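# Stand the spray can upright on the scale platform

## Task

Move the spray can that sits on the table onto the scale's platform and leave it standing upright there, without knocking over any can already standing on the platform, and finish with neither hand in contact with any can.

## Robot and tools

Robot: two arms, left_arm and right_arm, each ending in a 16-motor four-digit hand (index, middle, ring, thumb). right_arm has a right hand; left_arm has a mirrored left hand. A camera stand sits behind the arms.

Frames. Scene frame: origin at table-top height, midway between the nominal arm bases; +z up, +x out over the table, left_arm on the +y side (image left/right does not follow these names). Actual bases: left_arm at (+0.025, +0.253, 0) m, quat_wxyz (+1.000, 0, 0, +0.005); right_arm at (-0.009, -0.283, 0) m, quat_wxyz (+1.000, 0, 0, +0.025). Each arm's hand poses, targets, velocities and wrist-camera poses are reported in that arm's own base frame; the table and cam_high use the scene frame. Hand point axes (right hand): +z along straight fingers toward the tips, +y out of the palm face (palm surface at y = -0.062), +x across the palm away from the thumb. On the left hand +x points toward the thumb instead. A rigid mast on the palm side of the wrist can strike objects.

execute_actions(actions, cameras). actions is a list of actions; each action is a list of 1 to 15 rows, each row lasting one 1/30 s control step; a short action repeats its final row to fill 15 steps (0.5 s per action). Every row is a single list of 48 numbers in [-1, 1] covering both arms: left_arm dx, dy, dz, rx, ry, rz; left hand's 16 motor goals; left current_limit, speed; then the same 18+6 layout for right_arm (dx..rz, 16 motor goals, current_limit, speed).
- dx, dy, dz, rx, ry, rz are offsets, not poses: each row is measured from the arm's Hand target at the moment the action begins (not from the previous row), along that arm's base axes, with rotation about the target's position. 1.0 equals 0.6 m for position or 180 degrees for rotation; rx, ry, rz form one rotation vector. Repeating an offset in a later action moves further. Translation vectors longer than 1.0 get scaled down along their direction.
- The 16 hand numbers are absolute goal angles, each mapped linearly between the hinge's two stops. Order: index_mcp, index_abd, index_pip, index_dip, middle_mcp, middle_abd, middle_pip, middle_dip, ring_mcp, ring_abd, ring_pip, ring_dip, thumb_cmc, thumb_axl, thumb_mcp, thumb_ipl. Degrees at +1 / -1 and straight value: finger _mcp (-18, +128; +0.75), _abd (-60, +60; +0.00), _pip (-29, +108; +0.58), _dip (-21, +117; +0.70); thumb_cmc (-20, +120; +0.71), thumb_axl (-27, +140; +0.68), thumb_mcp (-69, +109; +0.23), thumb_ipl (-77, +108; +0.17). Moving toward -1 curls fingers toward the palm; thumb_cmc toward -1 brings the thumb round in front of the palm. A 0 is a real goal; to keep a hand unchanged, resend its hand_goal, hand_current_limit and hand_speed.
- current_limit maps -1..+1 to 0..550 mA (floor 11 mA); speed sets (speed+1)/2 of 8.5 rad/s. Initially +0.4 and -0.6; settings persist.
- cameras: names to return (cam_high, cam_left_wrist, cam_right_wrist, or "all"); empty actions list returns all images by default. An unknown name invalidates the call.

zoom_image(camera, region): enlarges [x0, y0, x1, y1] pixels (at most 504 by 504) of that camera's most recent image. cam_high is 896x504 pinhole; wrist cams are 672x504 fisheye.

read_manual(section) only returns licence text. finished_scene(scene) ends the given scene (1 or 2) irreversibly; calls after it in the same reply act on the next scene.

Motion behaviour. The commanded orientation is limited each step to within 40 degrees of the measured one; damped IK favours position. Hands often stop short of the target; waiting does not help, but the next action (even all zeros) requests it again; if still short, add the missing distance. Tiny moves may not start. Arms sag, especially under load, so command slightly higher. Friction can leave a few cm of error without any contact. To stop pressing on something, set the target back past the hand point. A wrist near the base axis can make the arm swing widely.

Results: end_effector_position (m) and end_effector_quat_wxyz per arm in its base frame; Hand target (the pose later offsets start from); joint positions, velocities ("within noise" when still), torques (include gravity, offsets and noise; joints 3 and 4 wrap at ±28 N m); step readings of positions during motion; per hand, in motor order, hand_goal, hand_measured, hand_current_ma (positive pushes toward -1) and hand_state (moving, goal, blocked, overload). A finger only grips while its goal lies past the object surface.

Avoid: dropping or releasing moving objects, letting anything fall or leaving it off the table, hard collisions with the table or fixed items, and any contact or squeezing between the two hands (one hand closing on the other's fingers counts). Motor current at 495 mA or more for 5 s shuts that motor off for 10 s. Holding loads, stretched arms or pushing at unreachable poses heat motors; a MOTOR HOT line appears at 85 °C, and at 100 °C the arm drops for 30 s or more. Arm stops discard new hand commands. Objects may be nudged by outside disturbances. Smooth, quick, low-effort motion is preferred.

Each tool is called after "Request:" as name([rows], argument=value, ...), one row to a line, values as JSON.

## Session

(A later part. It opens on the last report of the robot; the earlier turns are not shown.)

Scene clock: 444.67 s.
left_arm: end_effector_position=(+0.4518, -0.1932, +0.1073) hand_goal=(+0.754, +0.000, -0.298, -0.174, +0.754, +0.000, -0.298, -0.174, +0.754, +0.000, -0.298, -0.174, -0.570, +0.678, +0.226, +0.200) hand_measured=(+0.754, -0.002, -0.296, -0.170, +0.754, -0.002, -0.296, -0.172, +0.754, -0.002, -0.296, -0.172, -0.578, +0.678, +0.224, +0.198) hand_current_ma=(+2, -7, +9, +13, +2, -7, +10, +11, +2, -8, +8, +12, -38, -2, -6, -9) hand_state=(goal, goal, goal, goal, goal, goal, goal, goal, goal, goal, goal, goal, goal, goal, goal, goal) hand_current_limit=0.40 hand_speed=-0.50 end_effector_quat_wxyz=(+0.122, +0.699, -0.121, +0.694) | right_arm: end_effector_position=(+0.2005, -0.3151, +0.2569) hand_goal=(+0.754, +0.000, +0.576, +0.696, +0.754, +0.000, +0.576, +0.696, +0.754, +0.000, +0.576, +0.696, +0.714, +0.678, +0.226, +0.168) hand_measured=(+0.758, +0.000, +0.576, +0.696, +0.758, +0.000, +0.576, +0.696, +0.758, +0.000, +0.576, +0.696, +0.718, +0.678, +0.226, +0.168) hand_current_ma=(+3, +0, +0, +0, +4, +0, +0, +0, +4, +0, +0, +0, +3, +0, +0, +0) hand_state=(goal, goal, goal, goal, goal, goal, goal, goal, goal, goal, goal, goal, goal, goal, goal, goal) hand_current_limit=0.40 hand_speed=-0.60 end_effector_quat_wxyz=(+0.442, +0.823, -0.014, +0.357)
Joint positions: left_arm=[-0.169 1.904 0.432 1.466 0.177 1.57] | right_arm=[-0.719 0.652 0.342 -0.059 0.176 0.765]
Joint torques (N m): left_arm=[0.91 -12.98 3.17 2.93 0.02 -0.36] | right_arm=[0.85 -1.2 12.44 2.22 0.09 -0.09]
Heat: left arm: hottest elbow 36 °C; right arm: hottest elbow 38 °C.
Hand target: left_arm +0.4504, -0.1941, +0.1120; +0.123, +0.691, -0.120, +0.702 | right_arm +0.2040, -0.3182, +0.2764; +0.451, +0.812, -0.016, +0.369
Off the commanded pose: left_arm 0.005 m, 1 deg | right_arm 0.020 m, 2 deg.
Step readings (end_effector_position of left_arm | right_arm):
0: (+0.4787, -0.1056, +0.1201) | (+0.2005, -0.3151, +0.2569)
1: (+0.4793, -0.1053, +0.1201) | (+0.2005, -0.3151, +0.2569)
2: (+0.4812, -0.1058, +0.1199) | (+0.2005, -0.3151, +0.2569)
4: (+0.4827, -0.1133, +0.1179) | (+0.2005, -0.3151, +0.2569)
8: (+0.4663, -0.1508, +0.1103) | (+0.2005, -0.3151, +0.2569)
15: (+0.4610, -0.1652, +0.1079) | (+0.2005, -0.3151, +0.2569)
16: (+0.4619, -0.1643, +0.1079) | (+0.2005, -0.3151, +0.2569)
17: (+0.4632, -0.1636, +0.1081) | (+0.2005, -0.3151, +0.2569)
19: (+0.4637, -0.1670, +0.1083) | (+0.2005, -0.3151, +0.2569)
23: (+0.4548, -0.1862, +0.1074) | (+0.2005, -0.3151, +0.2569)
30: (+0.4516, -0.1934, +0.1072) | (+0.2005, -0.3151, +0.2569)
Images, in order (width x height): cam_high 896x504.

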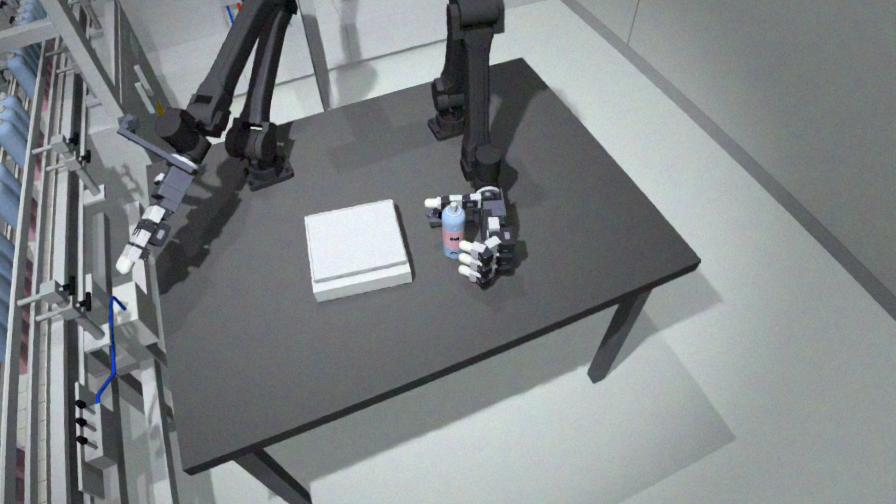

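Request:
execute_actions([
  [[-0.019,-0.0492,0.0067,0,0,0,0.754,0,-0.299,-0.174,0.754,0,-0.299,-0.174,0.754,0,-0.299,-0.174,-0.57,0.678,0.226,0.2,0.4,-0.5,0,0,0,0,0,0,0.754,0,0.576,0.696,0.754,0,0.576,0.696,0.754,0,0.576,0.696,0.714,0.678,0.226,0.168,0.4,-0.6]],
], cameras=["cam_high","cam_left_wrist"])

Request:
zoom_image(camera="cam_high", region=[400, 150, 560, 290])

Scene clock: 451.00 s.
left_arm: end_effector_position=(+0.4400, -0.2228, +0.1033) hand_goal=(+0.754, +0.000, -0.298, -0.174, +0.754, +0.000, -0.298, -0.174, +0.754, +0.000, -0.298, -0.174, -0.570, +0.678, +0.226, +0.200) hand_measured=(+0.754, -0.002, -0.296, -0.170, +0.754, -0.002, -0.296, -0.172, +0.754, -0.002, -0.296, -0.172, -0.578, +0.678, +0.224, +0.198) hand_current_ma=(+2, -7, +9, +13, +2, -7, +10, +11, +2, -8, +8, +12, -38, -2, -6, -9) hand_state=(goal, goal, goal, goal, goal, goal, goal, goal, goal, goal, goal, goal, goal, goal, goal, goal) hand_current_limit=0.40 hand_speed=-0.50 end_effector_quat_wxyz=(+0.121, +0.704, -0.122, +0.689) | right_arm: end_effector_position=(+0.2005, -0.3151, +0.2569) hand_goal=(+0.754, +0.000, +0.576, +0.696, +0.754, +0.000, +0.576, +0.696, +0.754, +0.000, +0.576, +0.696, +0.714, +0.678, +0.226, +0.168) hand_measured=(+0.758, +0.000, +0.576, +0.696, +0.758, +0.000, +0.576, +0.696, +0.758, +0.000, +0.576, +0.696, +0.718, +0.678, +0.226, +0.168) hand_current_ma=(+3, +0, +0, +0, +4, +0, +0, +0, +4, +0, +0, +0, +3, +0, +0, +0) hand_state=(goal, goal, goal, goal, goal, goal, goal, goal, goal, goal, goal, goal, goal, goal, goal, goal) hand_current_limit=0.40 hand_speed=-0.60 end_effector_quat_wxyz=(+0.442, +0.823, -0.014, +0.357)
Joint positions: left_arm=[-0.267 1.904 0.418 1.466 0.079 1.57] | right_arm=[-0.719 0.652 0.342 -0.059 0.176 0.765]
Joint torques (N m): left_arm=[1.03 -14.56 3.06 2.77 0 -0.35] | right_arm=[0.79 -1.2 12.42 2.19 0.09 -0.09]
Heat: left arm: hottest elbow 35 °C; right arm: hottest elbow 38 °C.
Hand target: left_arm +0.4390, -0.2237, +0.1160; +0.123, +0.691, -0.121, +0.702 | right_arm +0.2040, -0.3182, +0.2764; +0.451, +0.812, -0.016, +0.369
Off the commanded pose: left_arm 0.013 m, 2 deg | right_arm 0.020 m, 2 deg.
Step readings (end_effector_position of left_arm | right_arm):
0: (+0.4518, -0.1932, +0.1073) | (+0.2005, -0.3151, +0.2569)
1: (+0.4523, -0.1929, +0.1073) | (+0.2005, -0.3151, +0.2569)
2: (+0.4534, -0.1927, +0.1071) | (+0.2005, -0.3151, +0.2569)
4: (+0.4532, -0.1969, +0.1061) | (+0.2005, -0.3151, +0.2569)
8: (+0.4428, -0.2165, +0.1039) | (+0.2005, -0.3151, +0.2569)
15: (+0.4398, -0.2230, +0.1033) | (+0.2005, -0.3151, +0.2569)
Images, in order (width x height): cam_high 896x504, cam_left_wrist 672x504.

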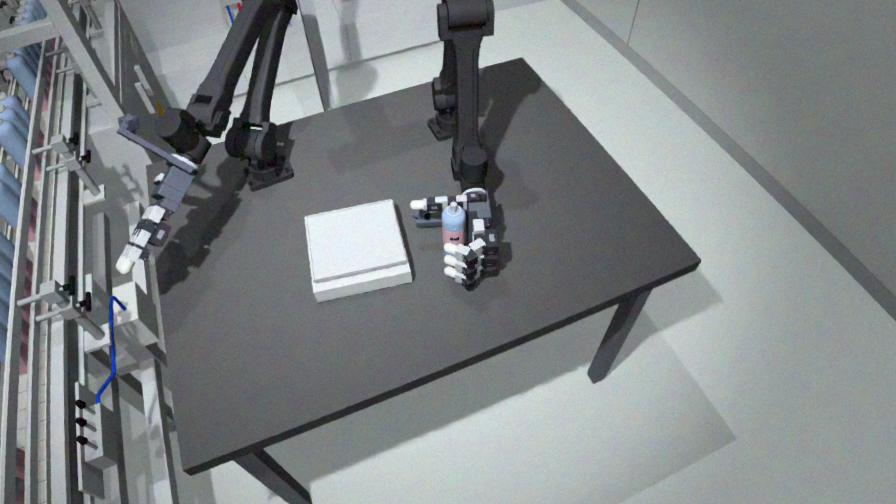

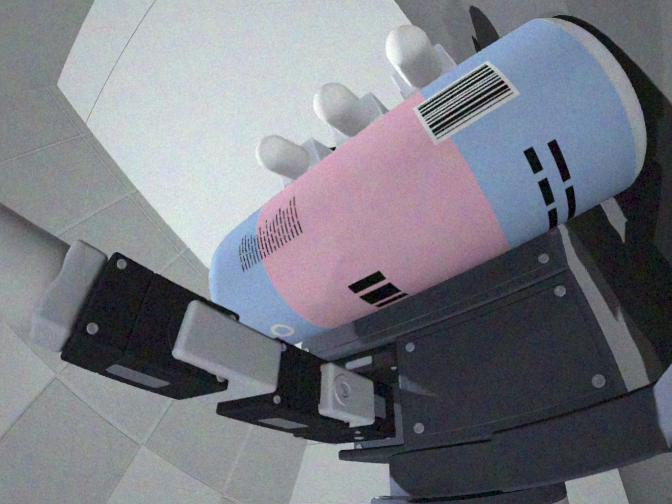

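Scaled by 3.150.

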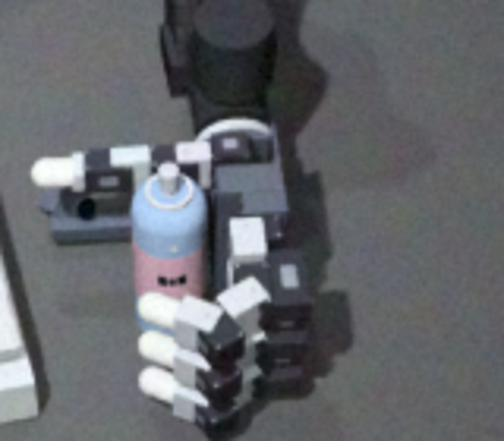

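Request:
execute_actions([
  [[0,0,0.0167,0,-0.0066,0,0.754,0,-0.299,-0.174,0.754,0,-0.299,-0.174,0.754,0,-0.299,-0.174,-0.57,0.678,0.226,0.2,0.4,-0.5,0,0,0,0,0,0,0.754,0,0.576,0.696,0.754,0,0.576,0.696,0.754,0,0.576,0.696,0.714,0.678,0.226,0.168,0.4,-0.6]],
])

Scene clock: 457.10 s.
left_arm: end_effector_position=(+0.4406, -0.2230, +0.1169) hand_goal=(+0.754, +0.000, -0.298, -0.174, +0.754, +0.000, -0.298, -0.174, +0.754, +0.000, -0.298, -0.174, -0.570, +0.678, +0.226, +0.200) hand_measured=(+0.754, -0.002, -0.296, -0.170, +0.754, -0.002, -0.296, -0.172, +0.754, -0.002, -0.296, -0.172, -0.578, +0.678, +0.224, +0.198) hand_current_ma=(+2, -7, +9, +13, +2, -7, +10, +11, +2, -8, +8, +12, -38, -2, -6, -9) hand_state=(goal, goal, goal, goal, goal, goal, goal, goal, goal, goal, goal, goal, goal, goal, goal, goal) hand_current_limit=0.40 hand_speed=-0.50 end_effector_quat_wxyz=(+0.122, +0.693, -0.121, +0.700) | right_arm: end_effector_position=(+0.2005, -0.3151, +0.2569) hand_goal=(+0.754, +0.000, +0.576, +0.696, +0.754, +0.000, +0.576, +0.696, +0.754, +0.000, +0.576, +0.696, +0.714, +0.678, +0.226, +0.168) hand_measured=(+0.758, +0.000, +0.576, +0.696, +0.758, +0.000, +0.576, +0.696, +0.758, +0.000, +0.576, +0.696, +0.718, +0.678, +0.226, +0.168) hand_current_ma=(+3, +0, +0, +0, +4, +0, +0, +0, +4, +0, +0, +0, +3, +0, +0, +0) hand_state=(goal, goal, goal, goal, goal, goal, goal, goal, goal, goal, goal, goal, goal, goal, goal, goal) hand_current_limit=0.40 hand_speed=-0.60 end_effector_quat_wxyz=(+0.442, +0.823, -0.014, +0.357)
Joint positions: left_arm=[-0.267 1.875 0.418 1.466 0.079 1.57] | right_arm=[-0.719 0.652 0.342 -0.059 0.176 0.765]
Joint torques (N m): left_arm=[0.97 -14.27 3.15 2.58 0.01 -0.28] | right_arm=[0.73 -1.26 12.42 2.21 0.08 -0.09]
Heat: left arm: hottest elbow 35 °C; right arm: hottest elbow 38 °C.
Hand target: left_arm +0.4390, -0.2237, +0.1260; +0.122, +0.683, -0.122, +0.710 | right_arm +0.2040, -0.3182, +0.2764; +0.451, +0.812, -0.016, +0.369
Off the commanded pose: left_arm 0.009 m, 2 deg | right_arm 0.020 m, 2 deg.
Step readings (end_effector_position of left_arm | right_arm):
0: (+0.4400, -0.2228, +0.1033) | (+0.2005, -0.3151, +0.2569)
1: (+0.4400, -0.2228, +0.1035) | (+0.2005, -0.3151, +0.2569)
2: (+0.4400, -0.2228, +0.1038) | (+0.2005, -0.3151, +0.2569)
4: (+0.4402, -0.2229, +0.1065) | (+0.2005, -0.3151, +0.2569)
8: (+0.4405, -0.2230, +0.1142) | (+0.2005, -0.3151, +0.2569)
15: (+0.4406, -0.2230, +0.1169) | (+0.2005, -0.3151, +0.2569)

Request:
execute_actions([
  [[0,0,-0.0125,0,0,0,0.754,0,-0.299,-0.174,0.754,0,-0.299,-0.174,0.754,0,-0.299,-0.174,-0.57,0.678,0.226,0.2,0.4,-0.5,0,0,0,0,0,0,0.754,0,0.576,0.696,0.754,0,0.576,0.696,0.754,0,0.576,0.696,0.714,0.678,0.226,0.168,0.4,-0.6]],
])

Scene clock: 462.57 s.
left_arm: end_effector_position=(+0.4400, -0.2228, +0.1188) hand_goal=(+0.754, +0.000, -0.298, -0.174, +0.754, +0.000, -0.298, -0.174, +0.754, +0.000, -0.298, -0.174, -0.570, +0.678, +0.226, +0.200) hand_measured=(+0.754, -0.002, -0.296, -0.170, +0.754, -0.002, -0.296, -0.172, +0.754, -0.002, -0.296, -0.172, -0.578, +0.678, +0.224, +0.198) hand_current_ma=(+2, -7, +9, +13, +2, -7, +10, +11, +2, -8, +8, +12, -38, -2, -6, -9) hand_state=(goal, goal, goal, goal, goal, goal, goal, goal, goal, goal, goal, goal, goal, goal, goal, goal) hand_current_limit=0.40 hand_speed=-0.50 end_effector_quat_wxyz=(+0.123, +0.689, -0.121, +0.704) | right_arm: end_effector_position=(+0.2005, -0.3151, +0.2569) hand_goal=(+0.754, +0.000, +0.576, +0.696, +0.754, +0.000, +0.576, +0.696, +0.754, +0.000, +0.576, +0.696, +0.714, +0.678, +0.226, +0.168) hand_measured=(+0.758, +0.000, +0.576, +0.696, +0.758, +0.000, +0.576, +0.696, +0.758, +0.000, +0.576, +0.696, +0.718, +0.678, +0.226, +0.168) hand_current_ma=(+3, +0, +0, +0, +4, +0, +0, +0, +4, +0, +0, +0, +3, +0, +0, +0) hand_state=(goal, goal, goal, goal, goal, goal, goal, goal, goal, goal, goal, goal, goal, goal, goal, goal) hand_current_limit=0.40 hand_speed=-0.60 end_effector_quat_wxyz=(+0.442, +0.823, -0.014, +0.357)
Joint positions: left_arm=[-0.267 1.88 0.418 1.484 0.079 1.57] | right_arm=[-0.719 0.652 0.342 -0.059 0.176 0.765]
Joint torques (N m): left_arm=[1.08 -11.69 3.49 3.04 0.02 -0.28] | right_arm=[0.79 -1.2 12.42 2.21 0.09 -0.09]
Heat: left arm: hottest elbow 35 °C; right arm: hottest elbow 38 °C.
Hand target: left_arm +0.4390, -0.2237, +0.1185; +0.122, +0.683, -0.122, +0.710 | right_arm +0.2040, -0.3182, +0.2764; +0.451, +0.812, -0.016, +0.369
Off the commanded pose: left_arm 0.001 m, 1 deg | right_arm 0.020 m, 2 deg.
Step readings (end_effector_position of left_arm | right_arm):
0: (+0.4406, -0.2230, +0.1169) | (+0.2005, -0.3151, +0.2569)
1: (+0.4406, -0.2230, +0.1169) | (+0.2005, -0.3151, +0.2569)
2: (+0.4406, -0.2230, +0.1169) | (+0.2005, -0.3151, +0.2569)
4: (+0.4405, -0.2230, +0.1177) | (+0.2005, -0.3151, +0.2569)
8: (+0.4402, -0.2229, +0.1200) | (+0.2005, -0.3151, +0.2569)
15: (+0.4401, -0.2228, +0.1188) | (+0.2005, -0.3151, +0.2569)

Request:
execute_actions([
  [[0,0,-0.0167,0,0.005,0,0.754,0,-0.299,-0.174,0.754,0,-0.299,-0.174,0.754,0,-0.299,-0.174,-0.57,0.678,0.226,0.2,0.4,-0.5,0,0,0,0,0,0,0.754,0,0.576,0.696,0.754,0,0.576,0.696,0.754,0,0.576,0.696,0.714,0.678,0.226,0.168,0.4,-0.6]],
])

Scene clock: 468.27 s.
left_arm: end_effector_position=(+0.4391, -0.2226, +0.1067) hand_goal=(+0.754, +0.000, -0.298, -0.174, +0.754, +0.000, -0.298, -0.174, +0.754, +0.000, -0.298, -0.174, -0.570, +0.678, +0.226, +0.200) hand_measured=(+0.754, -0.002, -0.296, -0.170, +0.754, -0.002, -0.296, -0.172, +0.754, -0.002, -0.296, -0.172, -0.578, +0.678, +0.224, +0.198) hand_current_ma=(+2, -7, +9, +13, +2, -7, +10, +11, +2, -8, +8, +12, -38, -2, -6, -9) hand_state=(goal, goal, goal, goal, goal, goal, goal, goal, goal, goal, goal, goal, goal, goal, goal, goal) hand_current_limit=0.40 hand_speed=-0.50 end_effector_quat_wxyz=(+0.122, +0.696, -0.121, +0.697) | right_arm: end_effector_position=(+0.2005, -0.3151, +0.2569) hand_goal=(+0.754, +0.000, +0.576, +0.696, +0.754, +0.000, +0.576, +0.696, +0.754, +0.000, +0.576, +0.696, +0.714, +0.678, +0.226, +0.168) hand_measured=(+0.758, +0.000, +0.576, +0.696, +0.758, +0.000, +0.576, +0.696, +0.758, +0.000, +0.576, +0.696, +0.718, +0.678, +0.226, +0.168) hand_current_ma=(+3, +0, +0, +0, +4, +0, +0, +0, +4, +0, +0, +0, +3, +0, +0, +0) hand_state=(goal, goal, goal, goal, goal, goal, goal, goal, goal, goal, goal, goal, goal, goal, goal, goal) hand_current_limit=0.40 hand_speed=-0.60 end_effector_quat_wxyz=(+0.442, +0.823, -0.014, +0.357)
Joint positions: left_arm=[-0.267 1.913 0.418 1.498 0.079 1.57] | right_arm=[-0.719 0.652 0.342 -0.059 0.176 0.765]
Joint torques (N m): left_arm=[0.97 -12.04 3.36 2.96 0.01 -0.32] | right_arm=[0.85 -1.14 12.45 2.19 0.09 -0.09]
Heat: left arm: hottest elbow 35 °C; right arm: hottest elbow 39 °C.
Hand target: left_arm +0.4390, -0.2237, +0.1085; +0.123, +0.689, -0.121, +0.704 | right_arm +0.2040, -0.3182, +0.2764; +0.451, +0.812, -0.016, +0.369
Off the commanded pose: left_arm 0.002 m, 1 deg | right_arm 0.020 m, 2 deg.
Step readings (end_effector_position of left_arm | right_arm):
0: (+0.4400, -0.2228, +0.1188) | (+0.2005, -0.3151, +0.2569)
1: (+0.4400, -0.2228, +0.1186) | (+0.2005, -0.3151, +0.2569)
2: (+0.4400, -0.2228, +0.1186) | (+0.2005, -0.3151, +0.2569)
4: (+0.4397, -0.2227, +0.1165) | (+0.2005, -0.3151, +0.2569)
8: (+0.4393, -0.2226, +0.1085) | (+0.2005, -0.3151, +0.2569)
15: (+0.4391, -0.2226, +0.1064) | (+0.2005, -0.3151, +0.2569)

Request:
execute_actions([
  [[0,0,0,0,0,0,0.5,0,-0.27,-0.28,0.4,0,-0.29,-0.35,0.4,0,-0.29,-0.35,-0.57,0.678,0.15,-0.4,0.25,-0.65,0,0,0,0,0,0,0.754,0,0.576,0.696,0.754,0,0.576,0.696,0.754,0,0.576,0.696,0.714,0.678,0.226,0.168,0.4,-0.6]],
  [[0,0,0,0,0,0,0.22,0,-0.25,-0.35,-0.05,0,-0.29,-0.5,-0.05,0,-0.29,-0.5,-0.57,0.678,0.03,-0.84,0.25,-0.8,0,0,0,0,0,0,0.754,0,0.576,0.696,0.754,0,0.576,0.696,0.754,0,0.576,0.696,0.714,0.678,0.226,0.168,0.4,-0.6]],
  [[0,0,0,0,0,0,0.22,0,-0.25,-0.35,-0.05,0,-0.29,-0.5,-0.05,0,-0.29,-0.5,-0.57,0.678,0.03,-0.84,0.25,-0.8,0,0,0,0,0,0,0.754,0,0.576,0.696,0.754,0,0.576,0.696,0.754,0,0.576,0.696,0.714,0.678,0.226,0.168,0.4,-0.6]],
], cameras=["cam_high","cam_left_wrist"])

Request:
zoom_image(camera="cam_high", region=[400, 150, 560, 290])

Scene clock: 483.97 s.
left_arm: end_effector_position=(+0.4393, -0.2224, +0.1070) hand_goal=(+0.220, +0.000, -0.250, -0.350, -0.050, +0.000, -0.290, -0.500, -0.050, +0.000, -0.290, -0.500, -0.570, +0.678, +0.030, -0.840) hand_measured=(+0.234, -0.002, -0.272, -0.378, +0.090, -0.002, -0.258, -0.490, +0.042, -0.002, -0.250, -0.472, -0.578, +0.672, +0.078, -0.574) hand_current_ma=(+69, -7, -100, -132, +344, -7, +147, +47, +344, -8, +187, +130, -39, -27, +297, +344) hand_state=(goal, goal, blocked, blocked, blocked, goal, blocked, goal, blocked, goal, blocked, blocked, goal, goal, blocked, blocked) hand_current_limit=0.25 hand_speed=-0.80 end_effector_quat_wxyz=(+0.121, +0.695, -0.121, +0.698) | right_arm: end_effector_position=(+0.2005, -0.3151, +0.2569) hand_goal=(+0.754, +0.000, +0.576, +0.696, +0.754, +0.000, +0.576, +0.696, +0.754, +0.000, +0.576, +0.696, +0.714, +0.678, +0.226, +0.168) hand_measured=(+0.758, +0.000, +0.576, +0.696, +0.758, +0.000, +0.576, +0.696, +0.758, +0.000, +0.576, +0.696, +0.718, +0.678, +0.226, +0.168) hand_current_ma=(+3, +0, +0, +0, +4, +0, +0, +0, +4, +0, +0, +0, +3, +0, +0, +0) hand_state=(goal, goal, goal, goal, goal, goal, goal, goal, goal, goal, goal, goal, goal, goal, goal, goal) hand_current_limit=0.40 hand_speed=-0.60 end_effector_quat_wxyz=(+0.442, +0.823, -0.014, +0.357)
Joint positions: left_arm=[-0.267 1.913 0.418 1.499 0.077 1.57] | right_arm=[-0.719 0.652 0.342 -0.059 0.176 0.765]
Joint torques (N m): left_arm=[1.08 -11.87 3.26 2.82 0.08 -0.44] | right_arm=[0.85 -1.2 12.44 2.19 0.09 -0.09]
Heat: left arm: hottest elbow 34 °C; right arm: hottest elbow 39 °C.
Hand target: left_arm +0.4391, -0.2237, +0.1084; +0.123, +0.689, -0.121, +0.704 | right_arm +0.2040, -0.3182, +0.2764; +0.451, +0.812, -0.016, +0.369
Off the commanded pose: left_arm 0.002 m, 1 deg | right_arm 0.020 m, 2 deg.
Step readings (end_effector_position of left_arm | right_arm):
0: (+0.4391, -0.2226, +0.1067) | (+0.2005, -0.3151, +0.2569)
1: (+0.4391, -0.2226, +0.1067) | (+0.2005, -0.3151, +0.2569)
2: (+0.4392, -0.2225, +0.1067) | (+0.2005, -0.3151, +0.2569)
4: (+0.4393, -0.2224, +0.1067) | (+0.2005, -0.3151, +0.2569)
8: (+0.4393, -0.2224, +0.1067) | (+0.2005, -0.3151, +0.2569)
15: (+0.4393, -0.2224, +0.1067) | (+0.2005, -0.3151, +0.2569)
16: (+0.4393, -0.2224, +0.1067) | (+0.2005, -0.3151, +0.2569)
17: (+0.4393, -0.2224, +0.1067) | (+0.2005, -0.3151, +0.2569)
19: (+0.4393, -0.2224, +0.1067) | (+0.2005, -0.3151, +0.2569)
23: (+0.4393, -0.2224, +0.1067) | (+0.2005, -0.3151, +0.2569)
30: (+0.4393, -0.2224, +0.1070) | (+0.2005, -0.3151, +0.2569)
31: (+0.4393, -0.2224, +0.1070) | (+0.2005, -0.3151, +0.2569)
32: (+0.4393, -0.2224, +0.1070) | (+0.2005, -0.3151, +0.2569)
34: (+0.4393, -0.2224, +0.1070) | (+0.2005, -0.3151, +0.2569)
38: (+0.4393, -0.2224, +0.1070) | (+0.2005, -0.3151, +0.2569)
45: (+0.4393, -0.2224, +0.1070) | (+0.2005, -0.3151, +0.2569)
Images, in order (width x height): cam_high 896x504, cam_left_wrist 672x504.

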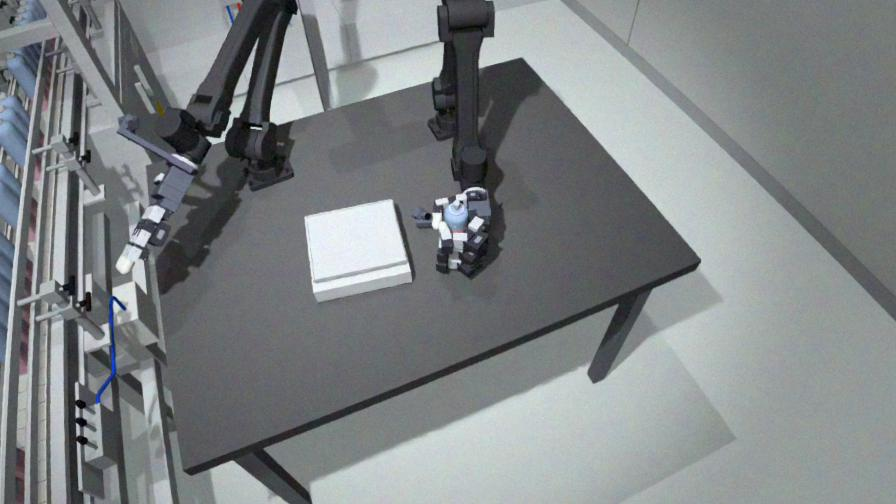

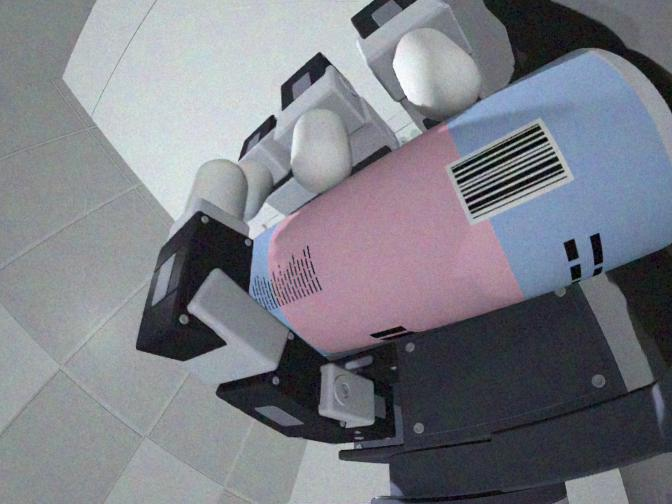

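Scaled by 3.150.

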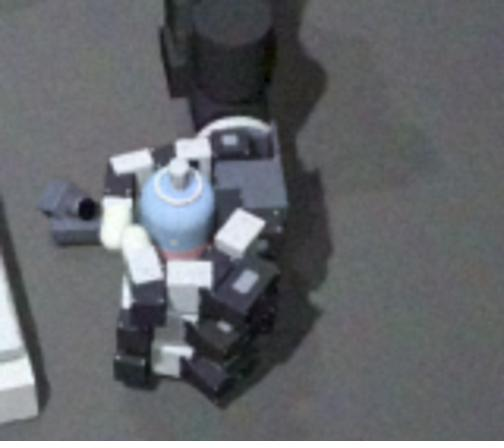

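Request:
execute_actions([
  [[0,0,0.0833,0,0,0,0.22,0,-0.25,-0.35,-0.05,0,-0.29,-0.5,-0.05,0,-0.29,-0.5,-0.57,0.678,0.03,-0.84,0.25,-0.8,0,0,0,0,0,0,0.754,0,0.576,0.696,0.754,0,0.576,0.696,0.754,0,0.576,0.696,0.714,0.678,0.226,0.168,0.4,-0.6]],
  [[0,0,0.0833,0,0,0,0.22,0,-0.25,-0.35,-0.05,0,-0.29,-0.5,-0.05,0,-0.29,-0.5,-0.57,0.678,0.03,-0.84,0.25,-0.8,0,0,0,0,0,0,0.754,0,0.576,0.696,0.754,0,0.576,0.696,0.754,0,0.576,0.696,0.714,0.678,0.226,0.168,0.4,-0.6]],
], cameras=["cam_high","cam_left_wrist"])

Request:
zoom_image(camera="cam_high", region=[400, 150, 560, 290])

Scene clock: 497.03 s.
left_arm: end_effector_position=(+0.4326, -0.2205, +0.1958) hand_goal=(+0.220, +0.000, -0.250, -0.350, -0.050, +0.000, -0.290, -0.500, -0.050, +0.000, -0.290, -0.500, -0.570, +0.678, +0.030, -0.840) hand_measured=(+0.234, -0.002, -0.272, -0.380, +0.084, -0.002, -0.258, -0.490, +0.016, -0.002, -0.246, -0.468, -0.578, +0.672, +0.080, -0.576) hand_current_ma=(+69, -8, -103, -134, +344, -7, +147, +47, +333, -8, +200, +151, -40, -27, +302, +344) hand_state=(goal, goal, blocked, blocked, blocked, goal, blocked, goal, blocked, goal, blocked, blocked, goal, goal, blocked, blocked) hand_current_limit=0.25 hand_speed=-0.80 end_effector_quat_wxyz=(+0.120, +0.698, -0.122, +0.696) | right_arm: end_effector_position=(+0.2005, -0.3151, +0.2569) hand_goal=(+0.754, +0.000, +0.576, +0.696, +0.754, +0.000, +0.576, +0.696, +0.754, +0.000, +0.576, +0.696, +0.714, +0.678, +0.226, +0.168) hand_measured=(+0.758, +0.000, +0.576, +0.696, +0.758, +0.000, +0.576, +0.696, +0.758, +0.000, +0.576, +0.696, +0.718, +0.678, +0.226, +0.168) hand_current_ma=(+3, +0, +0, +0, +4, +0, +0, +0, +4, +0, +0, +0, +3, +0, +0, +0) hand_state=(goal, goal, goal, goal, goal, goal, goal, goal, goal, goal, goal, goal, goal, goal, goal, goal) hand_current_limit=0.40 hand_speed=-0.60 end_effector_quat_wxyz=(+0.442, +0.823, -0.014, +0.357)
Joint positions: left_arm=[-0.267 1.491 0.397 1.091 0.077 1.573] | right_arm=[-0.719 0.652 0.342 -0.059 0.176 0.765]
Joint torques (N m): left_arm=[1.03 -11.52 8.81 1.61 0.07 -0.48] | right_arm=[0.79 -1.2 12.44 2.19 0.08 -0.09]
Heat: left arm: hottest elbow 34 °C; right arm: hottest elbow 39 °C.
Hand target: left_arm +0.4391, -0.2237, +0.2084; +0.122, +0.689, -0.121, +0.704 | right_arm +0.2040, -0.3182, +0.2764; +0.451, +0.812, -0.016, +0.369
Off the commanded pose: left_arm 0.015 m, 1 deg | right_arm 0.020 m, 2 deg.
Step readings (end_effector_position of left_arm | right_arm):
0: (+0.4393, -0.2224, +0.1070) | (+0.2005, -0.3151, +0.2569)
1: (+0.4393, -0.2224, +0.1071) | (+0.2005, -0.3151, +0.2569)
2: (+0.4394, -0.2224, +0.1077) | (+0.2005, -0.3151, +0.2569)
4: (+0.4387, -0.2222, +0.1114) | (+0.2005, -0.3151, +0.2569)
8: (+0.4368, -0.2216, +0.1400) | (+0.2005, -0.3151, +0.2569)
15: (+0.4371, -0.2217, +0.1553) | (+0.2005, -0.3151, +0.2569)
16: (+0.4373, -0.2218, +0.1538) | (+0.2005, -0.3151, +0.2569)
17: (+0.4376, -0.2219, +0.1524) | (+0.2005, -0.3151, +0.2569)
19: (+0.4373, -0.2218, +0.1556) | (+0.2005, -0.3151, +0.2569)
23: (+0.4342, -0.2210, +0.1879) | (+0.2005, -0.3151, +0.2569)
30: (+0.4323, -0.2204, +0.1991) | (+0.2005, -0.3151, +0.2569)
Images, in order (width x height): cam_high 896x504, cam_left_wrist 672x504.

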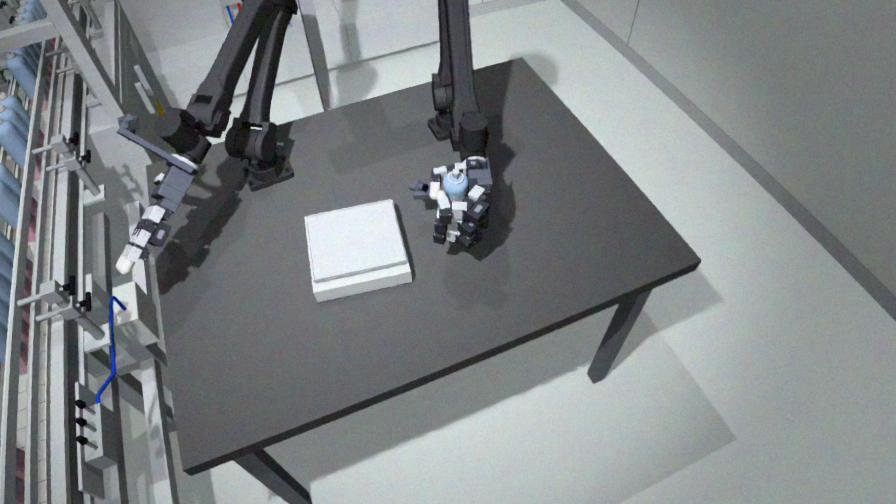

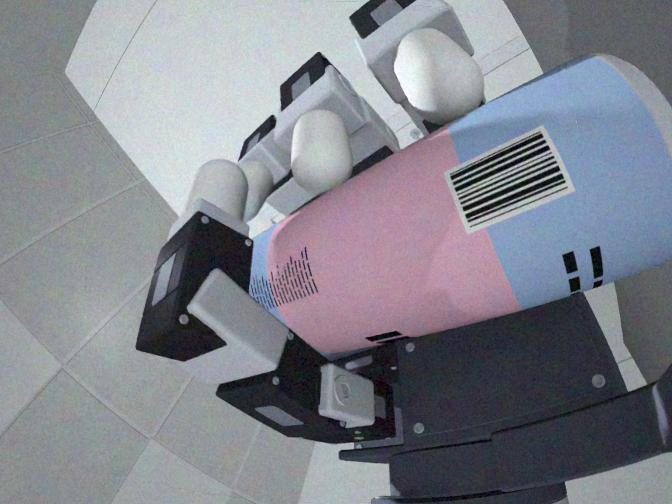

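Scaled by 3.150.

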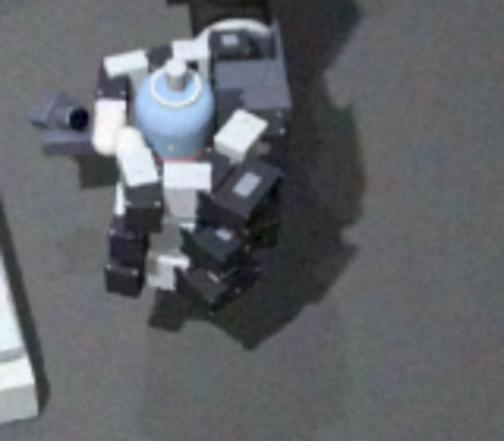

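Request:
execute_actions([
  [[-0.0355,-0.06,0.075,0,0,0,0.22,0,-0.25,-0.35,-0.05,0,-0.29,-0.5,-0.05,0,-0.29,-0.5,-0.57,0.678,0.03,-0.84,0.25,-0.8,0,0,0,0,0,0,0.754,0,0.576,0.696,0.754,0,0.576,0.696,0.754,0,0.576,0.696,0.714,0.678,0.226,0.168,0.4,-0.6]],
  [[-0.0355,-0.098,0,0,0,0,0.22,0,-0.25,-0.35,-0.05,0,-0.29,-0.5,-0.05,0,-0.29,-0.5,-0.57,0.678,0.03,-0.84,0.25,-0.8,0,0,0,0,0,0,0.754,0,0.576,0.696,0.754,0,0.576,0.696,0.754,0,0.576,0.696,0.714,0.678,0.226,0.168,0.4,-0.6]],
], cameras=["cam_high"])

Scene clock: 515.93 s.
left_arm: end_effector_position=(+0.3817, -0.3090, +0.2310) hand_goal=(+0.220, +0.000, -0.250, -0.350, -0.050, +0.000, -0.290, -0.500, -0.050, +0.000, -0.290, -0.500, -0.570, +0.678, +0.030, -0.840) hand_measured=(+0.234, -0.002, -0.272, -0.380, +0.082, -0.002, -0.258, -0.490, +0.014, -0.002, -0.246, -0.466, -0.578, +0.672, +0.080, -0.576) hand_current_ma=(+69, -8, -104, -136, +344, -7, +147, +47, +318, -8, +203, +154, -40, -27, +305, +344) hand_state=(goal, goal, blocked, blocked, blocked, goal, blocked, goal, blocked, goal, blocked, blocked, goal, goal, blocked, blocked) hand_current_limit=0.25 hand_speed=-0.80 end_effector_quat_wxyz=(+0.118, +0.702, -0.128, +0.691) | right_arm: end_effector_position=(+0.2005, -0.3151, +0.2569) hand_goal=(+0.754, +0.000, +0.576, +0.696, +0.754, +0.000, +0.576, +0.696, +0.754, +0.000, +0.576, +0.696, +0.714, +0.678, +0.226, +0.168) hand_measured=(+0.758, +0.000, +0.576, +0.696, +0.758, +0.000, +0.576, +0.696, +0.758, +0.000, +0.576, +0.696, +0.718, +0.678, +0.226, +0.168) hand_current_ma=(+3, +0, +0, +0, +4, +0, +0, +0, +4, +0, +0, +0, +3, +0, +0, +0) hand_state=(goal, goal, goal, goal, goal, goal, goal, goal, goal, goal, goal, goal, goal, goal, goal, goal) hand_current_limit=0.40 hand_speed=-0.60 end_effector_quat_wxyz=(+0.442, +0.823, -0.014, +0.357)
Joint positions: left_arm=[-0.599 1.309 0.405 0.887 -0.25 1.578] | right_arm=[-0.719 0.652 0.342 -0.059 0.176 0.765]
Joint torques (N m): left_arm=[1.32 -8.7 13.08 1.66 0 -0.48] | right_arm=[0.79 -1.2 12.44 2.19 0.09 -0.09]
Heat: left arm: hottest elbow 35 °C; right arm: hottest elbow 39 °C.
Hand target: left_arm +0.3964, -0.3185, +0.2533; +0.123, +0.689, -0.121, +0.704 | right_arm +0.2040, -0.3182, +0.2764; +0.451, +0.812, -0.016, +0.369
Off the commanded pose: left_arm 0.028 m, 2 deg | right_arm 0.020 m, 2 deg.
Step readings (end_effector_position of left_arm | right_arm):
0: (+0.4326, -0.2205, +0.1958) | (+0.2005, -0.3151, +0.2569)
1: (+0.4331, -0.2202, +0.1955) | (+0.2005, -0.3151, +0.2569)
2: (+0.4343, -0.2202, +0.1951) | (+0.2005, -0.3151, +0.2569)
4: (+0.4323, -0.2263, +0.1991) | (+0.2005, -0.3151, +0.2569)
8: (+0.4137, -0.2487, +0.2279) | (+0.2005, -0.3151, +0.2569)
15: (+0.4079, -0.2537, +0.2350) | (+0.2005, -0.3151, +0.2569)
16: (+0.4090, -0.2531, +0.2337) | (+0.2005, -0.3151, +0.2569)
17: (+0.4109, -0.2531, +0.2332) | (+0.2005, -0.3151, +0.2569)
19: (+0.4077, -0.2632, +0.2327) | (+0.2005, -0.3151, +0.2569)
23: (+0.3837, -0.2996, +0.2325) | (+0.2005, -0.3151, +0.2569)
30: (+0.3809, -0.3086, +0.2309) | (+0.2005, -0.3151, +0.2569)
Images, in order (width x height): cam_high 896x504.

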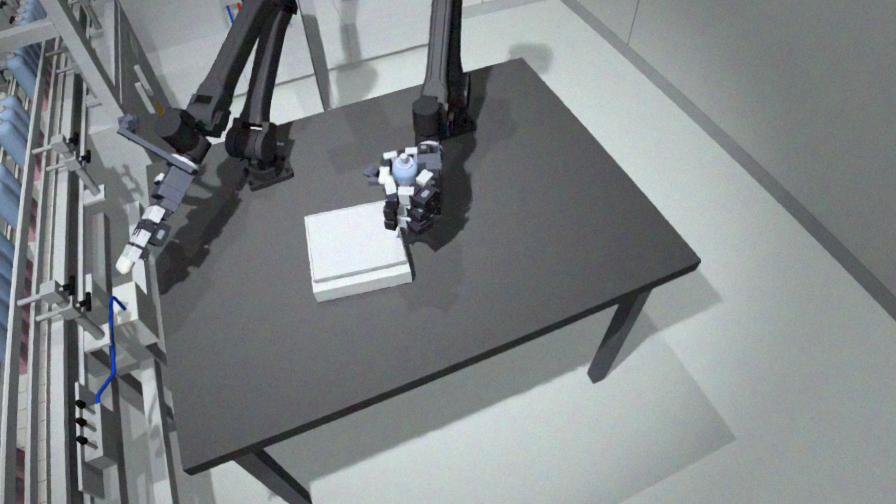

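Request:
execute_actions([
  [[-0.027,-0.1046,0,-0.0054,-0.0039,0,0.22,0,-0.25,-0.35,-0.05,0,-0.29,-0.5,-0.05,0,-0.29,-0.5,-0.57,0.678,0.03,-0.84,0.25,-0.8,0,0,0,0,0,0,0.754,0,0.576,0.696,0.754,0,0.576,0.696,0.754,0,0.576,0.696,0.714,0.678,0.226,0.168,0.4,-0.6]],
  [[-0.027,-0.1046,0,0,0,0,0.22,0,-0.25,-0.35,-0.05,0,-0.29,-0.5,-0.05,0,-0.29,-0.5,-0.57,0.678,0.03,-0.84,0.25,-0.8,0,0,0,0,0,0,0.754,0,0.576,0.696,0.754,0,0.576,0.696,0.754,0,0.576,0.696,0.714,0.678,0.226,0.168,0.4,-0.6]],
], cameras=["cam_high","cam_left_wrist"])

Request:
zoom_image(camera="cam_high", region=[280, 120, 440, 310])

Scene clock: 528.70 s.
left_arm: end_effector_position=(+0.3512, -0.4327, +0.2207) hand_goal=(+0.220, +0.000, -0.250, -0.350, -0.050, +0.000, -0.290, -0.500, -0.050, +0.000, -0.290, -0.500, -0.570, +0.678, +0.030, -0.840) hand_measured=(+0.234, -0.002, -0.274, -0.380, +0.082, -0.002, -0.258, -0.490, +0.012, -0.002, -0.246, -0.466, -0.578, +0.672, +0.080, -0.578) hand_current_ma=(+67, -8, -105, -137, +344, -7, +147, +47, +315, -8, +204, +154, -40, -28, +307, +344) hand_state=(goal, goal, blocked, blocked, blocked, goal, blocked, goal, blocked, goal, blocked, blocked, goal, goal, blocked, blocked) hand_current_limit=0.25 hand_speed=-0.80 end_effector_quat_wxyz=(+0.111, +0.704, -0.138, +0.688) | right_arm: end_effector_position=(+0.2005, -0.3151, +0.2569) hand_goal=(+0.754, +0.000, +0.576, +0.696, +0.754, +0.000, +0.576, +0.696, +0.754, +0.000, +0.576, +0.696, +0.714, +0.678, +0.226, +0.168) hand_measured=(+0.758, +0.000, +0.576, +0.696, +0.758, +0.000, +0.576, +0.696, +0.758, +0.000, +0.576, +0.696, +0.718, +0.678, +0.226, +0.168) hand_current_ma=(+3, +0, +0, +0, +4, +0, +0, +0, +4, +0, +0, +0, +3, +0, +0, +0) hand_state=(goal, goal, goal, goal, goal, goal, goal, goal, goal, goal, goal, goal, goal, goal, goal, goal) hand_current_limit=0.40 hand_speed=-0.60 end_effector_quat_wxyz=(+0.442, +0.823, -0.014, +0.357)
Joint positions: left_arm=[-0.929 1.491 0.569 0.887 -0.576 1.586] | right_arm=[-0.719 0.652 0.342 -0.059 0.176 0.765]
Joint torques (N m): left_arm=[1.85 -11.69 12.83 3.18 0 -0.49] | right_arm=[0.79 -1.26 12.42 2.21 0.09 -0.09]
Heat: left arm: hottest elbow 38 °C; right arm: hottest elbow 39 °C.
Hand target: left_arm +0.3641, -0.4440, +0.2534; +0.128, +0.683, -0.116, +0.709 | right_arm +0.2040, -0.3182, +0.2764; +0.451, +0.812, -0.016, +0.369
Off the commanded pose: left_arm 0.037 m, 5 deg | right_arm 0.020 m, 2 deg.
Step readings (end_effector_position of left_arm | right_arm):
0: (+0.3817, -0.3090, +0.2310) | (+0.2005, -0.3151, +0.2569)
1: (+0.3825, -0.3086, +0.2310) | (+0.2005, -0.3151, +0.2569)
2: (+0.3845, -0.3085, +0.2307) | (+0.2005, -0.3151, +0.2569)
4: (+0.3839, -0.3185, +0.2288) | (+0.2005, -0.3151, +0.2569)
8: (+0.3667, -0.3579, +0.2232) | (+0.2005, -0.3151, +0.2569)
15: (+0.3658, -0.3704, +0.2189) | (+0.2005, -0.3151, +0.2569)
16: (+0.3668, -0.3698, +0.2189) | (+0.2005, -0.3151, +0.2569)
17: (+0.3684, -0.3700, +0.2191) | (+0.2005, -0.3151, +0.2569)
19: (+0.3689, -0.3789, +0.2198) | (+0.2005, -0.3151, +0.2569)
23: (+0.3534, -0.4169, +0.2226) | (+0.2005, -0.3151, +0.2569)
30: (+0.3510, -0.4325, +0.2228) | (+0.2005, -0.3151, +0.2569)
Images, in order (width x height): cam_high 896x504, cam_left_wrist 672x504.

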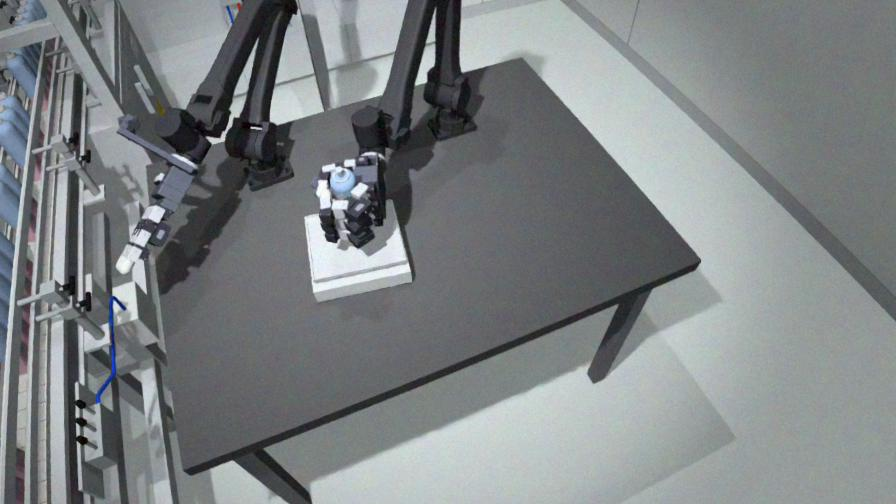

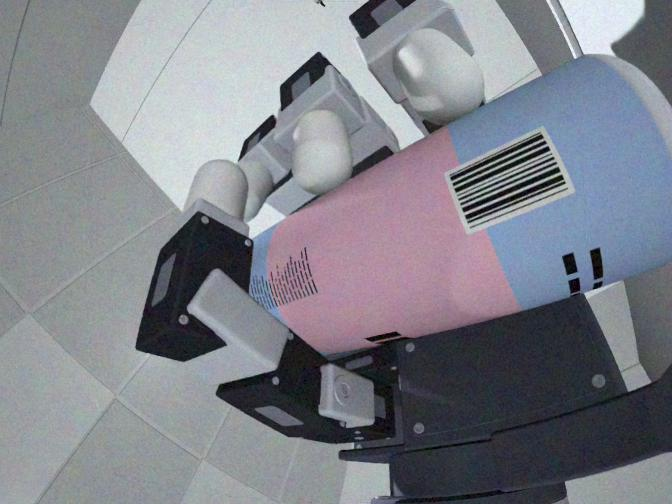

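Scaled by 2.653.

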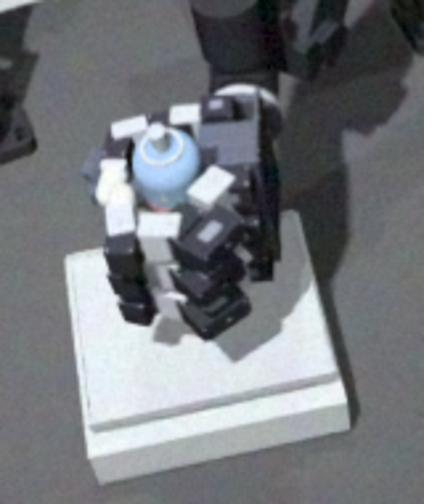

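Request:
execute_actions([
  [[-0.01,0.0067,-0.06,-0.0132,-0.0049,0,0.22,0,-0.25,-0.35,-0.05,0,-0.29,-0.5,-0.05,0,-0.29,-0.5,-0.57,0.678,0.03,-0.84,0.25,-0.8,0,0,0,0,0,0,0.754,0,0.576,0.696,0.754,0,0.576,0.696,0.754,0,0.576,0.696,0.714,0.678,0.226,0.168,0.4,-0.6]],
])

Scene clock: 551.33 s.
left_arm: end_effector_position=(+0.3564, -0.4373, +0.2003) hand_goal=(+0.220, +0.000, -0.250, -0.350, -0.050, +0.000, -0.290, -0.500, -0.050, +0.000, -0.290, -0.500, -0.570, +0.678, +0.030, -0.840) hand_measured=(+0.234, -0.002, -0.274, -0.380, +0.082, -0.002, -0.258, -0.490, +0.012, -0.002, -0.246, -0.466, -0.578, +0.672, +0.080, -0.578) hand_current_ma=(+67, -8, -105, -137, +344, -7, +147, +47, +315, -8, +204, +154, -40, -28, +307, +344) hand_state=(goal, goal, blocked, blocked, blocked, goal, blocked, goal, blocked, goal, blocked, blocked, goal, goal, blocked, blocked) hand_current_limit=0.25 hand_speed=-0.80 end_effector_quat_wxyz=(+0.125, +0.688, -0.119, +0.704) | right_arm: end_effector_position=(+0.2005, -0.3151, +0.2569) hand_goal=(+0.754, +0.000, +0.576, +0.696, +0.754, +0.000, +0.576, +0.696, +0.754, +0.000, +0.576, +0.696, +0.714, +0.678, +0.226, +0.168) hand_measured=(+0.758, +0.000, +0.576, +0.696, +0.758, +0.000, +0.576, +0.696, +0.758, +0.000, +0.576, +0.696, +0.718, +0.678, +0.226, +0.168) hand_current_ma=(+3, +0, +0, +0, +4, +0, +0, +0, +4, +0, +0, +0, +3, +0, +0, +0) hand_state=(goal, goal, goal, goal, goal, goal, goal, goal, goal, goal, goal, goal, goal, goal, goal, goal) hand_current_limit=0.40 hand_speed=-0.60 end_effector_quat_wxyz=(+0.442, +0.823, -0.014, +0.357)
Joint positions: left_arm=[-0.929 1.63 0.569 1.09 -0.582 1.581] | right_arm=[-0.719 0.652 0.342 -0.059 0.176 0.765]
Joint torques (N m): left_arm=[1.08 -13.04 8.25 3.25 -0.02 -0.56] | right_arm=[0.73 -1.26 12.41 2.18 0.09 -0.09]
Heat: left arm: hottest elbow 39 °C; right arm: hottest elbow 39 °C.
Hand target: left_arm +0.3582, -0.4399, +0.2174; +0.141, +0.675, -0.102, +0.717 | right_arm +0.2040, -0.3182, +0.2764; +0.451, +0.812, -0.016, +0.369
Off the commanded pose: left_arm 0.017 m, 3 deg | right_arm 0.020 m, 2 deg.
Step readings (end_effector_position of left_arm | right_arm):
0: (+0.3512, -0.4328, +0.2207) | (+0.2005, -0.3151, +0.2569)
1: (+0.3513, -0.4327, +0.2209) | (+0.2005, -0.3151, +0.2569)
2: (+0.3517, -0.4329, +0.2218) | (+0.2005, -0.3151, +0.2569)
4: (+0.3528, -0.4338, +0.2220) | (+0.2005, -0.3151, +0.2569)
8: (+0.3556, -0.4366, +0.2049) | (+0.2005, -0.3151, +0.2569)
15: (+0.3565, -0.4376, +0.1974) | (+0.2005, -0.3151, +0.2569)

Request:
execute_actions([
  [[-0.003,0.005,-0.0267,0.002,0.004,0,0.22,0,-0.25,-0.35,-0.05,0,-0.29,-0.5,-0.05,0,-0.29,-0.5,-0.57,0.678,0.03,-0.84,0.25,-0.8,0,0,0,0,0,0,0.754,0,0.576,0.696,0.754,0,0.576,0.696,0.754,0,0.576,0.696,0.714,0.678,0.226,0.168,0.4,-0.6]],
], cameras=["cam_high","cam_left_wrist"])

Request:
zoom_image(camera="cam_high", region=[280, 120, 440, 310])

Scene clock: 557.43 s.
left_arm: end_effector_position=(+0.3553, -0.4358, +0.1888) hand_goal=(+0.220, +0.000, -0.250, -0.350, -0.050, +0.000, -0.290, -0.500, -0.050, +0.000, -0.290, -0.500, -0.570, +0.678, +0.030, -0.840) hand_measured=(+0.234, -0.002, -0.274, -0.380, +0.082, -0.002, -0.258, -0.490, +0.012, -0.002, -0.246, -0.466, -0.578, +0.672, +0.080, -0.578) hand_current_ma=(+67, -8, -105, -137, +344, -7, +147, +47, +315, -8, +204, +154, -40, -28, +307, +344) hand_state=(goal, goal, blocked, blocked, blocked, goal, blocked, goal, blocked, goal, blocked, blocked, goal, goal, blocked, blocked) hand_current_limit=0.25 hand_speed=-0.80 end_effector_quat_wxyz=(+0.124, +0.690, -0.119, +0.703) | right_arm: end_effector_position=(+0.2005, -0.3151, +0.2569) hand_goal=(+0.754, +0.000, +0.576, +0.696, +0.754, +0.000, +0.576, +0.696, +0.754, +0.000, +0.576, +0.696, +0.714, +0.678, +0.226, +0.168) hand_measured=(+0.758, +0.000, +0.576, +0.696, +0.758, +0.000, +0.576, +0.696, +0.758, +0.000, +0.576, +0.696, +0.718, +0.678, +0.226, +0.168) hand_current_ma=(+3, +0, +0, +0, +4, +0, +0, +0, +4, +0, +0, +0, +3, +0, +0, +0) hand_state=(goal, goal, goal, goal, goal, goal, goal, goal, goal, goal, goal, goal, goal, goal, goal, goal) hand_current_limit=0.40 hand_speed=-0.60 end_effector_quat_wxyz=(+0.442, +0.823, -0.014, +0.357)
Joint positions: left_arm=[-0.929 1.66 0.56 1.123 -0.582 1.579] | right_arm=[-0.719 0.652 0.342 -0.059 0.176 0.765]
Joint torques (N m): left_arm=[1.2 -12.63 7.39 3.25 -0.01 -0.61] | right_arm=[0.85 -1.14 12.44 2.21 0.09 -0.09]
Heat: left arm: hottest elbow 39 °C; right arm: hottest elbow 39 °C.
Hand target: left_arm +0.3563, -0.4370, +0.2015; +0.139, +0.680, -0.103, +0.712 | right_arm +0.2040, -0.3182, +0.2764; +0.451, +0.812, -0.016, +0.369
Off the commanded pose: left_arm 0.013 m, 3 deg | right_arm 0.020 m, 2 deg.
Step readings (end_effector_position of left_arm | right_arm):
0: (+0.3564, -0.4373, +0.2003) | (+0.2005, -0.3151, +0.2569)
1: (+0.3564, -0.4373, +0.2004) | (+0.2005, -0.3151, +0.2569)
2: (+0.3564, -0.4373, +0.2008) | (+0.2005, -0.3151, +0.2569)
4: (+0.3564, -0.4373, +0.2011) | (+0.2005, -0.3151, +0.2569)
8: (+0.3561, -0.4369, +0.1948) | (+0.2005, -0.3151, +0.2569)
15: (+0.3554, -0.4359, +0.1880) | (+0.2005, -0.3151, +0.2569)
Images, in order (width x height): cam_high 896x504, cam_left_wrist 672x504.

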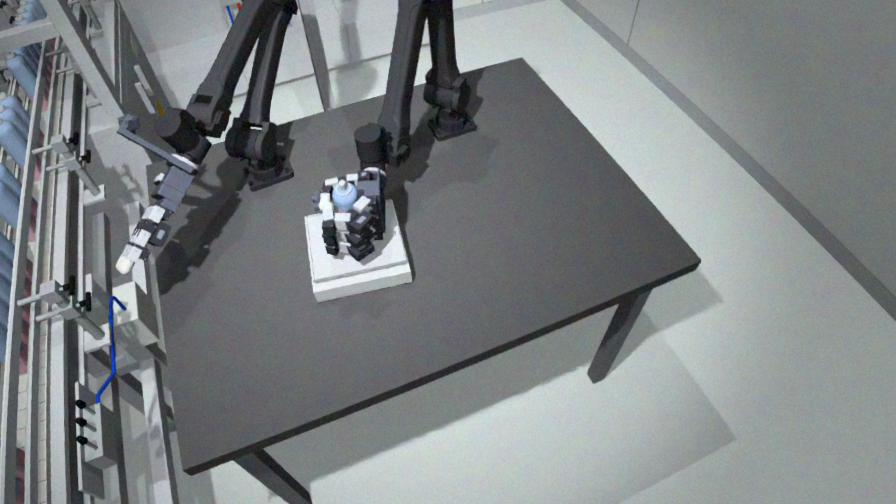

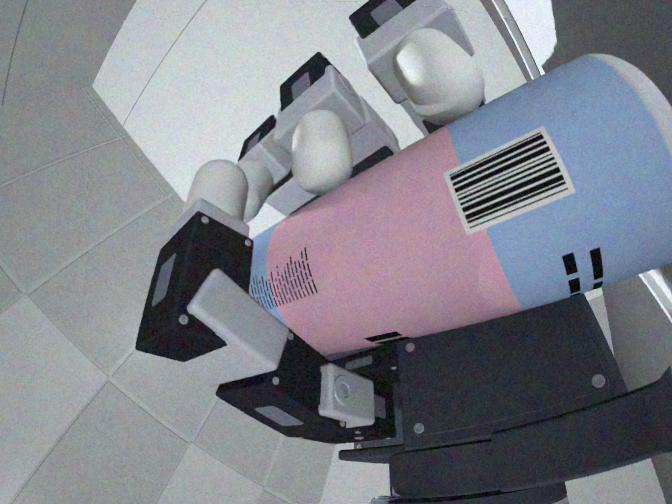

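Scaled by 2.653.

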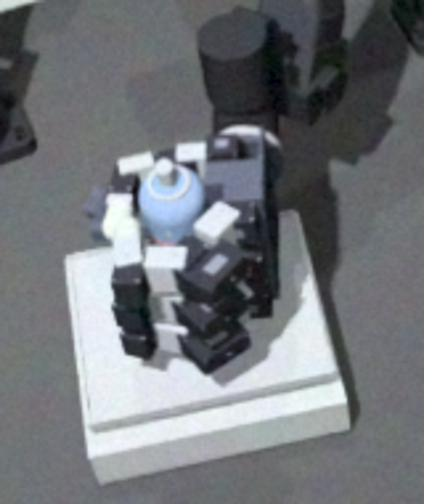

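Request:
execute_actions([
  [[0,0,-0.0133,0.003,0.006,0,0.22,0,-0.25,-0.35,-0.05,0,-0.29,-0.5,-0.05,0,-0.29,-0.5,-0.57,0.678,0.03,-0.84,0.25,-0.8,0,0,0,0,0,0,0.754,0,0.576,0.696,0.754,0,0.576,0.696,0.754,0,0.576,0.696,0.714,0.678,0.226,0.168,0.4,-0.6]],
])

Scene clock: 571.77 s.
left_arm: end_effector_position=(+0.3558, -0.4356, +0.1871) hand_goal=(+0.220, +0.000, -0.250, -0.350, -0.050, +0.000, -0.290, -0.500, -0.050, +0.000, -0.290, -0.500, -0.570, +0.678, +0.030, -0.840) hand_measured=(+0.234, -0.002, -0.274, -0.380, +0.082, -0.002, -0.258, -0.490, +0.012, -0.002, -0.246, -0.466, -0.578, +0.672, +0.080, -0.578) hand_current_ma=(+67, -8, -105, -137, +344, -7, +147, +47, +315, -8, +204, +154, -40, -28, +307, +344) hand_state=(goal, goal, blocked, blocked, blocked, goal, blocked, goal, blocked, goal, blocked, blocked, goal, goal, blocked, blocked) hand_current_limit=0.25 hand_speed=-0.80 end_effector_quat_wxyz=(+0.127, +0.692, -0.116, +0.701) | right_arm: end_effector_position=(+0.2005, -0.3151, +0.2569) hand_goal=(+0.754, +0.000, +0.576, +0.696, +0.754, +0.000, +0.576, +0.696, +0.754, +0.000, +0.576, +0.696, +0.714, +0.678, +0.226, +0.168) hand_measured=(+0.758, +0.000, +0.576, +0.696, +0.758, +0.000, +0.576, +0.696, +0.758, +0.000, +0.576, +0.696, +0.718, +0.678, +0.226, +0.168) hand_current_ma=(+3, +0, +0, +0, +4, +0, +0, +0, +4, +0, +0, +0, +3, +0, +0, +0) hand_state=(goal, goal, goal, goal, goal, goal, goal, goal, goal, goal, goal, goal, goal, goal, goal, goal) hand_current_limit=0.40 hand_speed=-0.60 end_effector_quat_wxyz=(+0.442, +0.823, -0.014, +0.357)
Joint positions: left_arm=[-0.929 1.665 0.56 1.123 -0.584 1.568] | right_arm=[-0.719 0.652 0.342 -0.059 0.176 0.765]
Joint torques (N m): left_arm=[0.97 -12.63 7.21 2.7 -0.01 -0.62] | right_arm=[0.79 -1.2 12.41 2.18 0.08 -0.09]
Heat: left arm: hottest elbow 38 °C; right arm: hottest elbow 39 °C.
Hand target: left_arm +0.3563, -0.4370, +0.1934; +0.137, +0.687, -0.105, +0.705 | right_arm +0.2040, -0.3182, +0.2764; +0.451, +0.812, -0.016, +0.369
Off the commanded pose: left_arm 0.007 m, 2 deg | right_arm 0.020 m, 2 deg.
Step readings (end_effector_position of left_arm | right_arm):
0: (+0.3553, -0.4358, +0.1888) | (+0.2005, -0.3151, +0.2569)
1: (+0.3554, -0.4357, +0.1888) | (+0.2005, -0.3151, +0.2569)
2: (+0.3554, -0.4357, +0.1889) | (+0.2005, -0.3151, +0.2569)
4: (+0.3555, -0.4356, +0.1889) | (+0.2005, -0.3151, +0.2569)
8: (+0.3557, -0.4356, +0.1878) | (+0.2005, -0.3151, +0.2569)
15: (+0.3558, -0.4356, +0.1870) | (+0.2005, -0.3151, +0.2569)

Request:
execute_actions([
  [[0,0,-0.0167,0.005,0.002,0,0.22,0,-0.25,-0.35,-0.05,0,-0.29,-0.5,-0.05,0,-0.29,-0.5,-0.57,0.678,0.03,-0.84,0.25,-0.8,0,0,0,0,0,0,0.754,0,0.576,0.696,0.754,0,0.576,0.696,0.754,0,0.576,0.696,0.714,0.678,0.226,0.168,0.4,-0.6]],
])

Scene clock: 576.73 s.
left_arm: end_effector_position=(+0.3555, -0.4353, +0.1733) hand_goal=(+0.220, +0.000, -0.250, -0.350, -0.050, +0.000, -0.290, -0.500, -0.050, +0.000, -0.290, -0.500, -0.570, +0.678, +0.030, -0.840) hand_measured=(+0.234, -0.002, -0.274, -0.380, +0.082, -0.002, -0.258, -0.490, +0.012, -0.002, -0.246, -0.466, -0.578, +0.672, +0.080, -0.578) hand_current_ma=(+67, -8, -105, -137, +344, -7, +147, +47, +315, -8, +204, +154, -40, -28, +307, +344) hand_state=(goal, goal, blocked, blocked, blocked, goal, blocked, goal, blocked, goal, blocked, blocked, goal, goal, blocked, blocked) hand_current_limit=0.25 hand_speed=-0.80 end_effector_quat_wxyz=(+0.120, +0.699, -0.123, +0.694) | right_arm: end_effector_position=(+0.2005, -0.3151, +0.2569) hand_goal=(+0.754, +0.000, +0.576, +0.696, +0.754, +0.000, +0.576, +0.696, +0.754, +0.000, +0.576, +0.696, +0.714, +0.678, +0.226, +0.168) hand_measured=(+0.758, +0.000, +0.576, +0.696, +0.758, +0.000, +0.576, +0.696, +0.758, +0.000, +0.576, +0.696, +0.718, +0.678, +0.226, +0.168) hand_current_ma=(+3, +0, +0, +0, +4, +0, +0, +0, +4, +0, +0, +0, +3, +0, +0, +0) hand_state=(goal, goal, goal, goal, goal, goal, goal, goal, goal, goal, goal, goal, goal, goal, goal, goal) hand_current_limit=0.40 hand_speed=-0.60 end_effector_quat_wxyz=(+0.442, +0.823, -0.014, +0.357)
Joint positions: left_arm=[-0.929 1.687 0.555 1.123 -0.584 1.568] | right_arm=[-0.719 0.652 0.342 -0.059 0.176 0.765]
Joint torques (N m): left_arm=[1.14 -12.92 7.08 2.99 -0.01 -0.56] | right_arm=[0.73 -1.2 12.41 2.21 0.09 -0.09]
Heat: left arm: hottest elbow 37 °C; right arm: hottest elbow 39 °C.
Hand target: left_arm +0.3563, -0.4369, +0.1833; +0.132, +0.691, -0.110, +0.702 | right_arm +0.2040, -0.3182, +0.2764; +0.451, +0.812, -0.016, +0.369
Off the commanded pose: left_arm 0.010 m, 2 deg | right_arm 0.020 m, 2 deg.
Step readings (end_effector_position of left_arm | right_arm):
0: (+0.3558, -0.4356, +0.1871) | (+0.2005, -0.3151, +0.2569)
1: (+0.3558, -0.4356, +0.1871) | (+0.2005, -0.3151, +0.2569)
2: (+0.3558, -0.4356, +0.1867) | (+0.2005, -0.3151, +0.2569)
4: (+0.3559, -0.4358, +0.1844) | (+0.2005, -0.3151, +0.2569)
8: (+0.3562, -0.4361, +0.1775) | (+0.2005, -0.3151, +0.2569)
15: (+0.3555, -0.4353, +0.1733) | (+0.2005, -0.3151, +0.2569)


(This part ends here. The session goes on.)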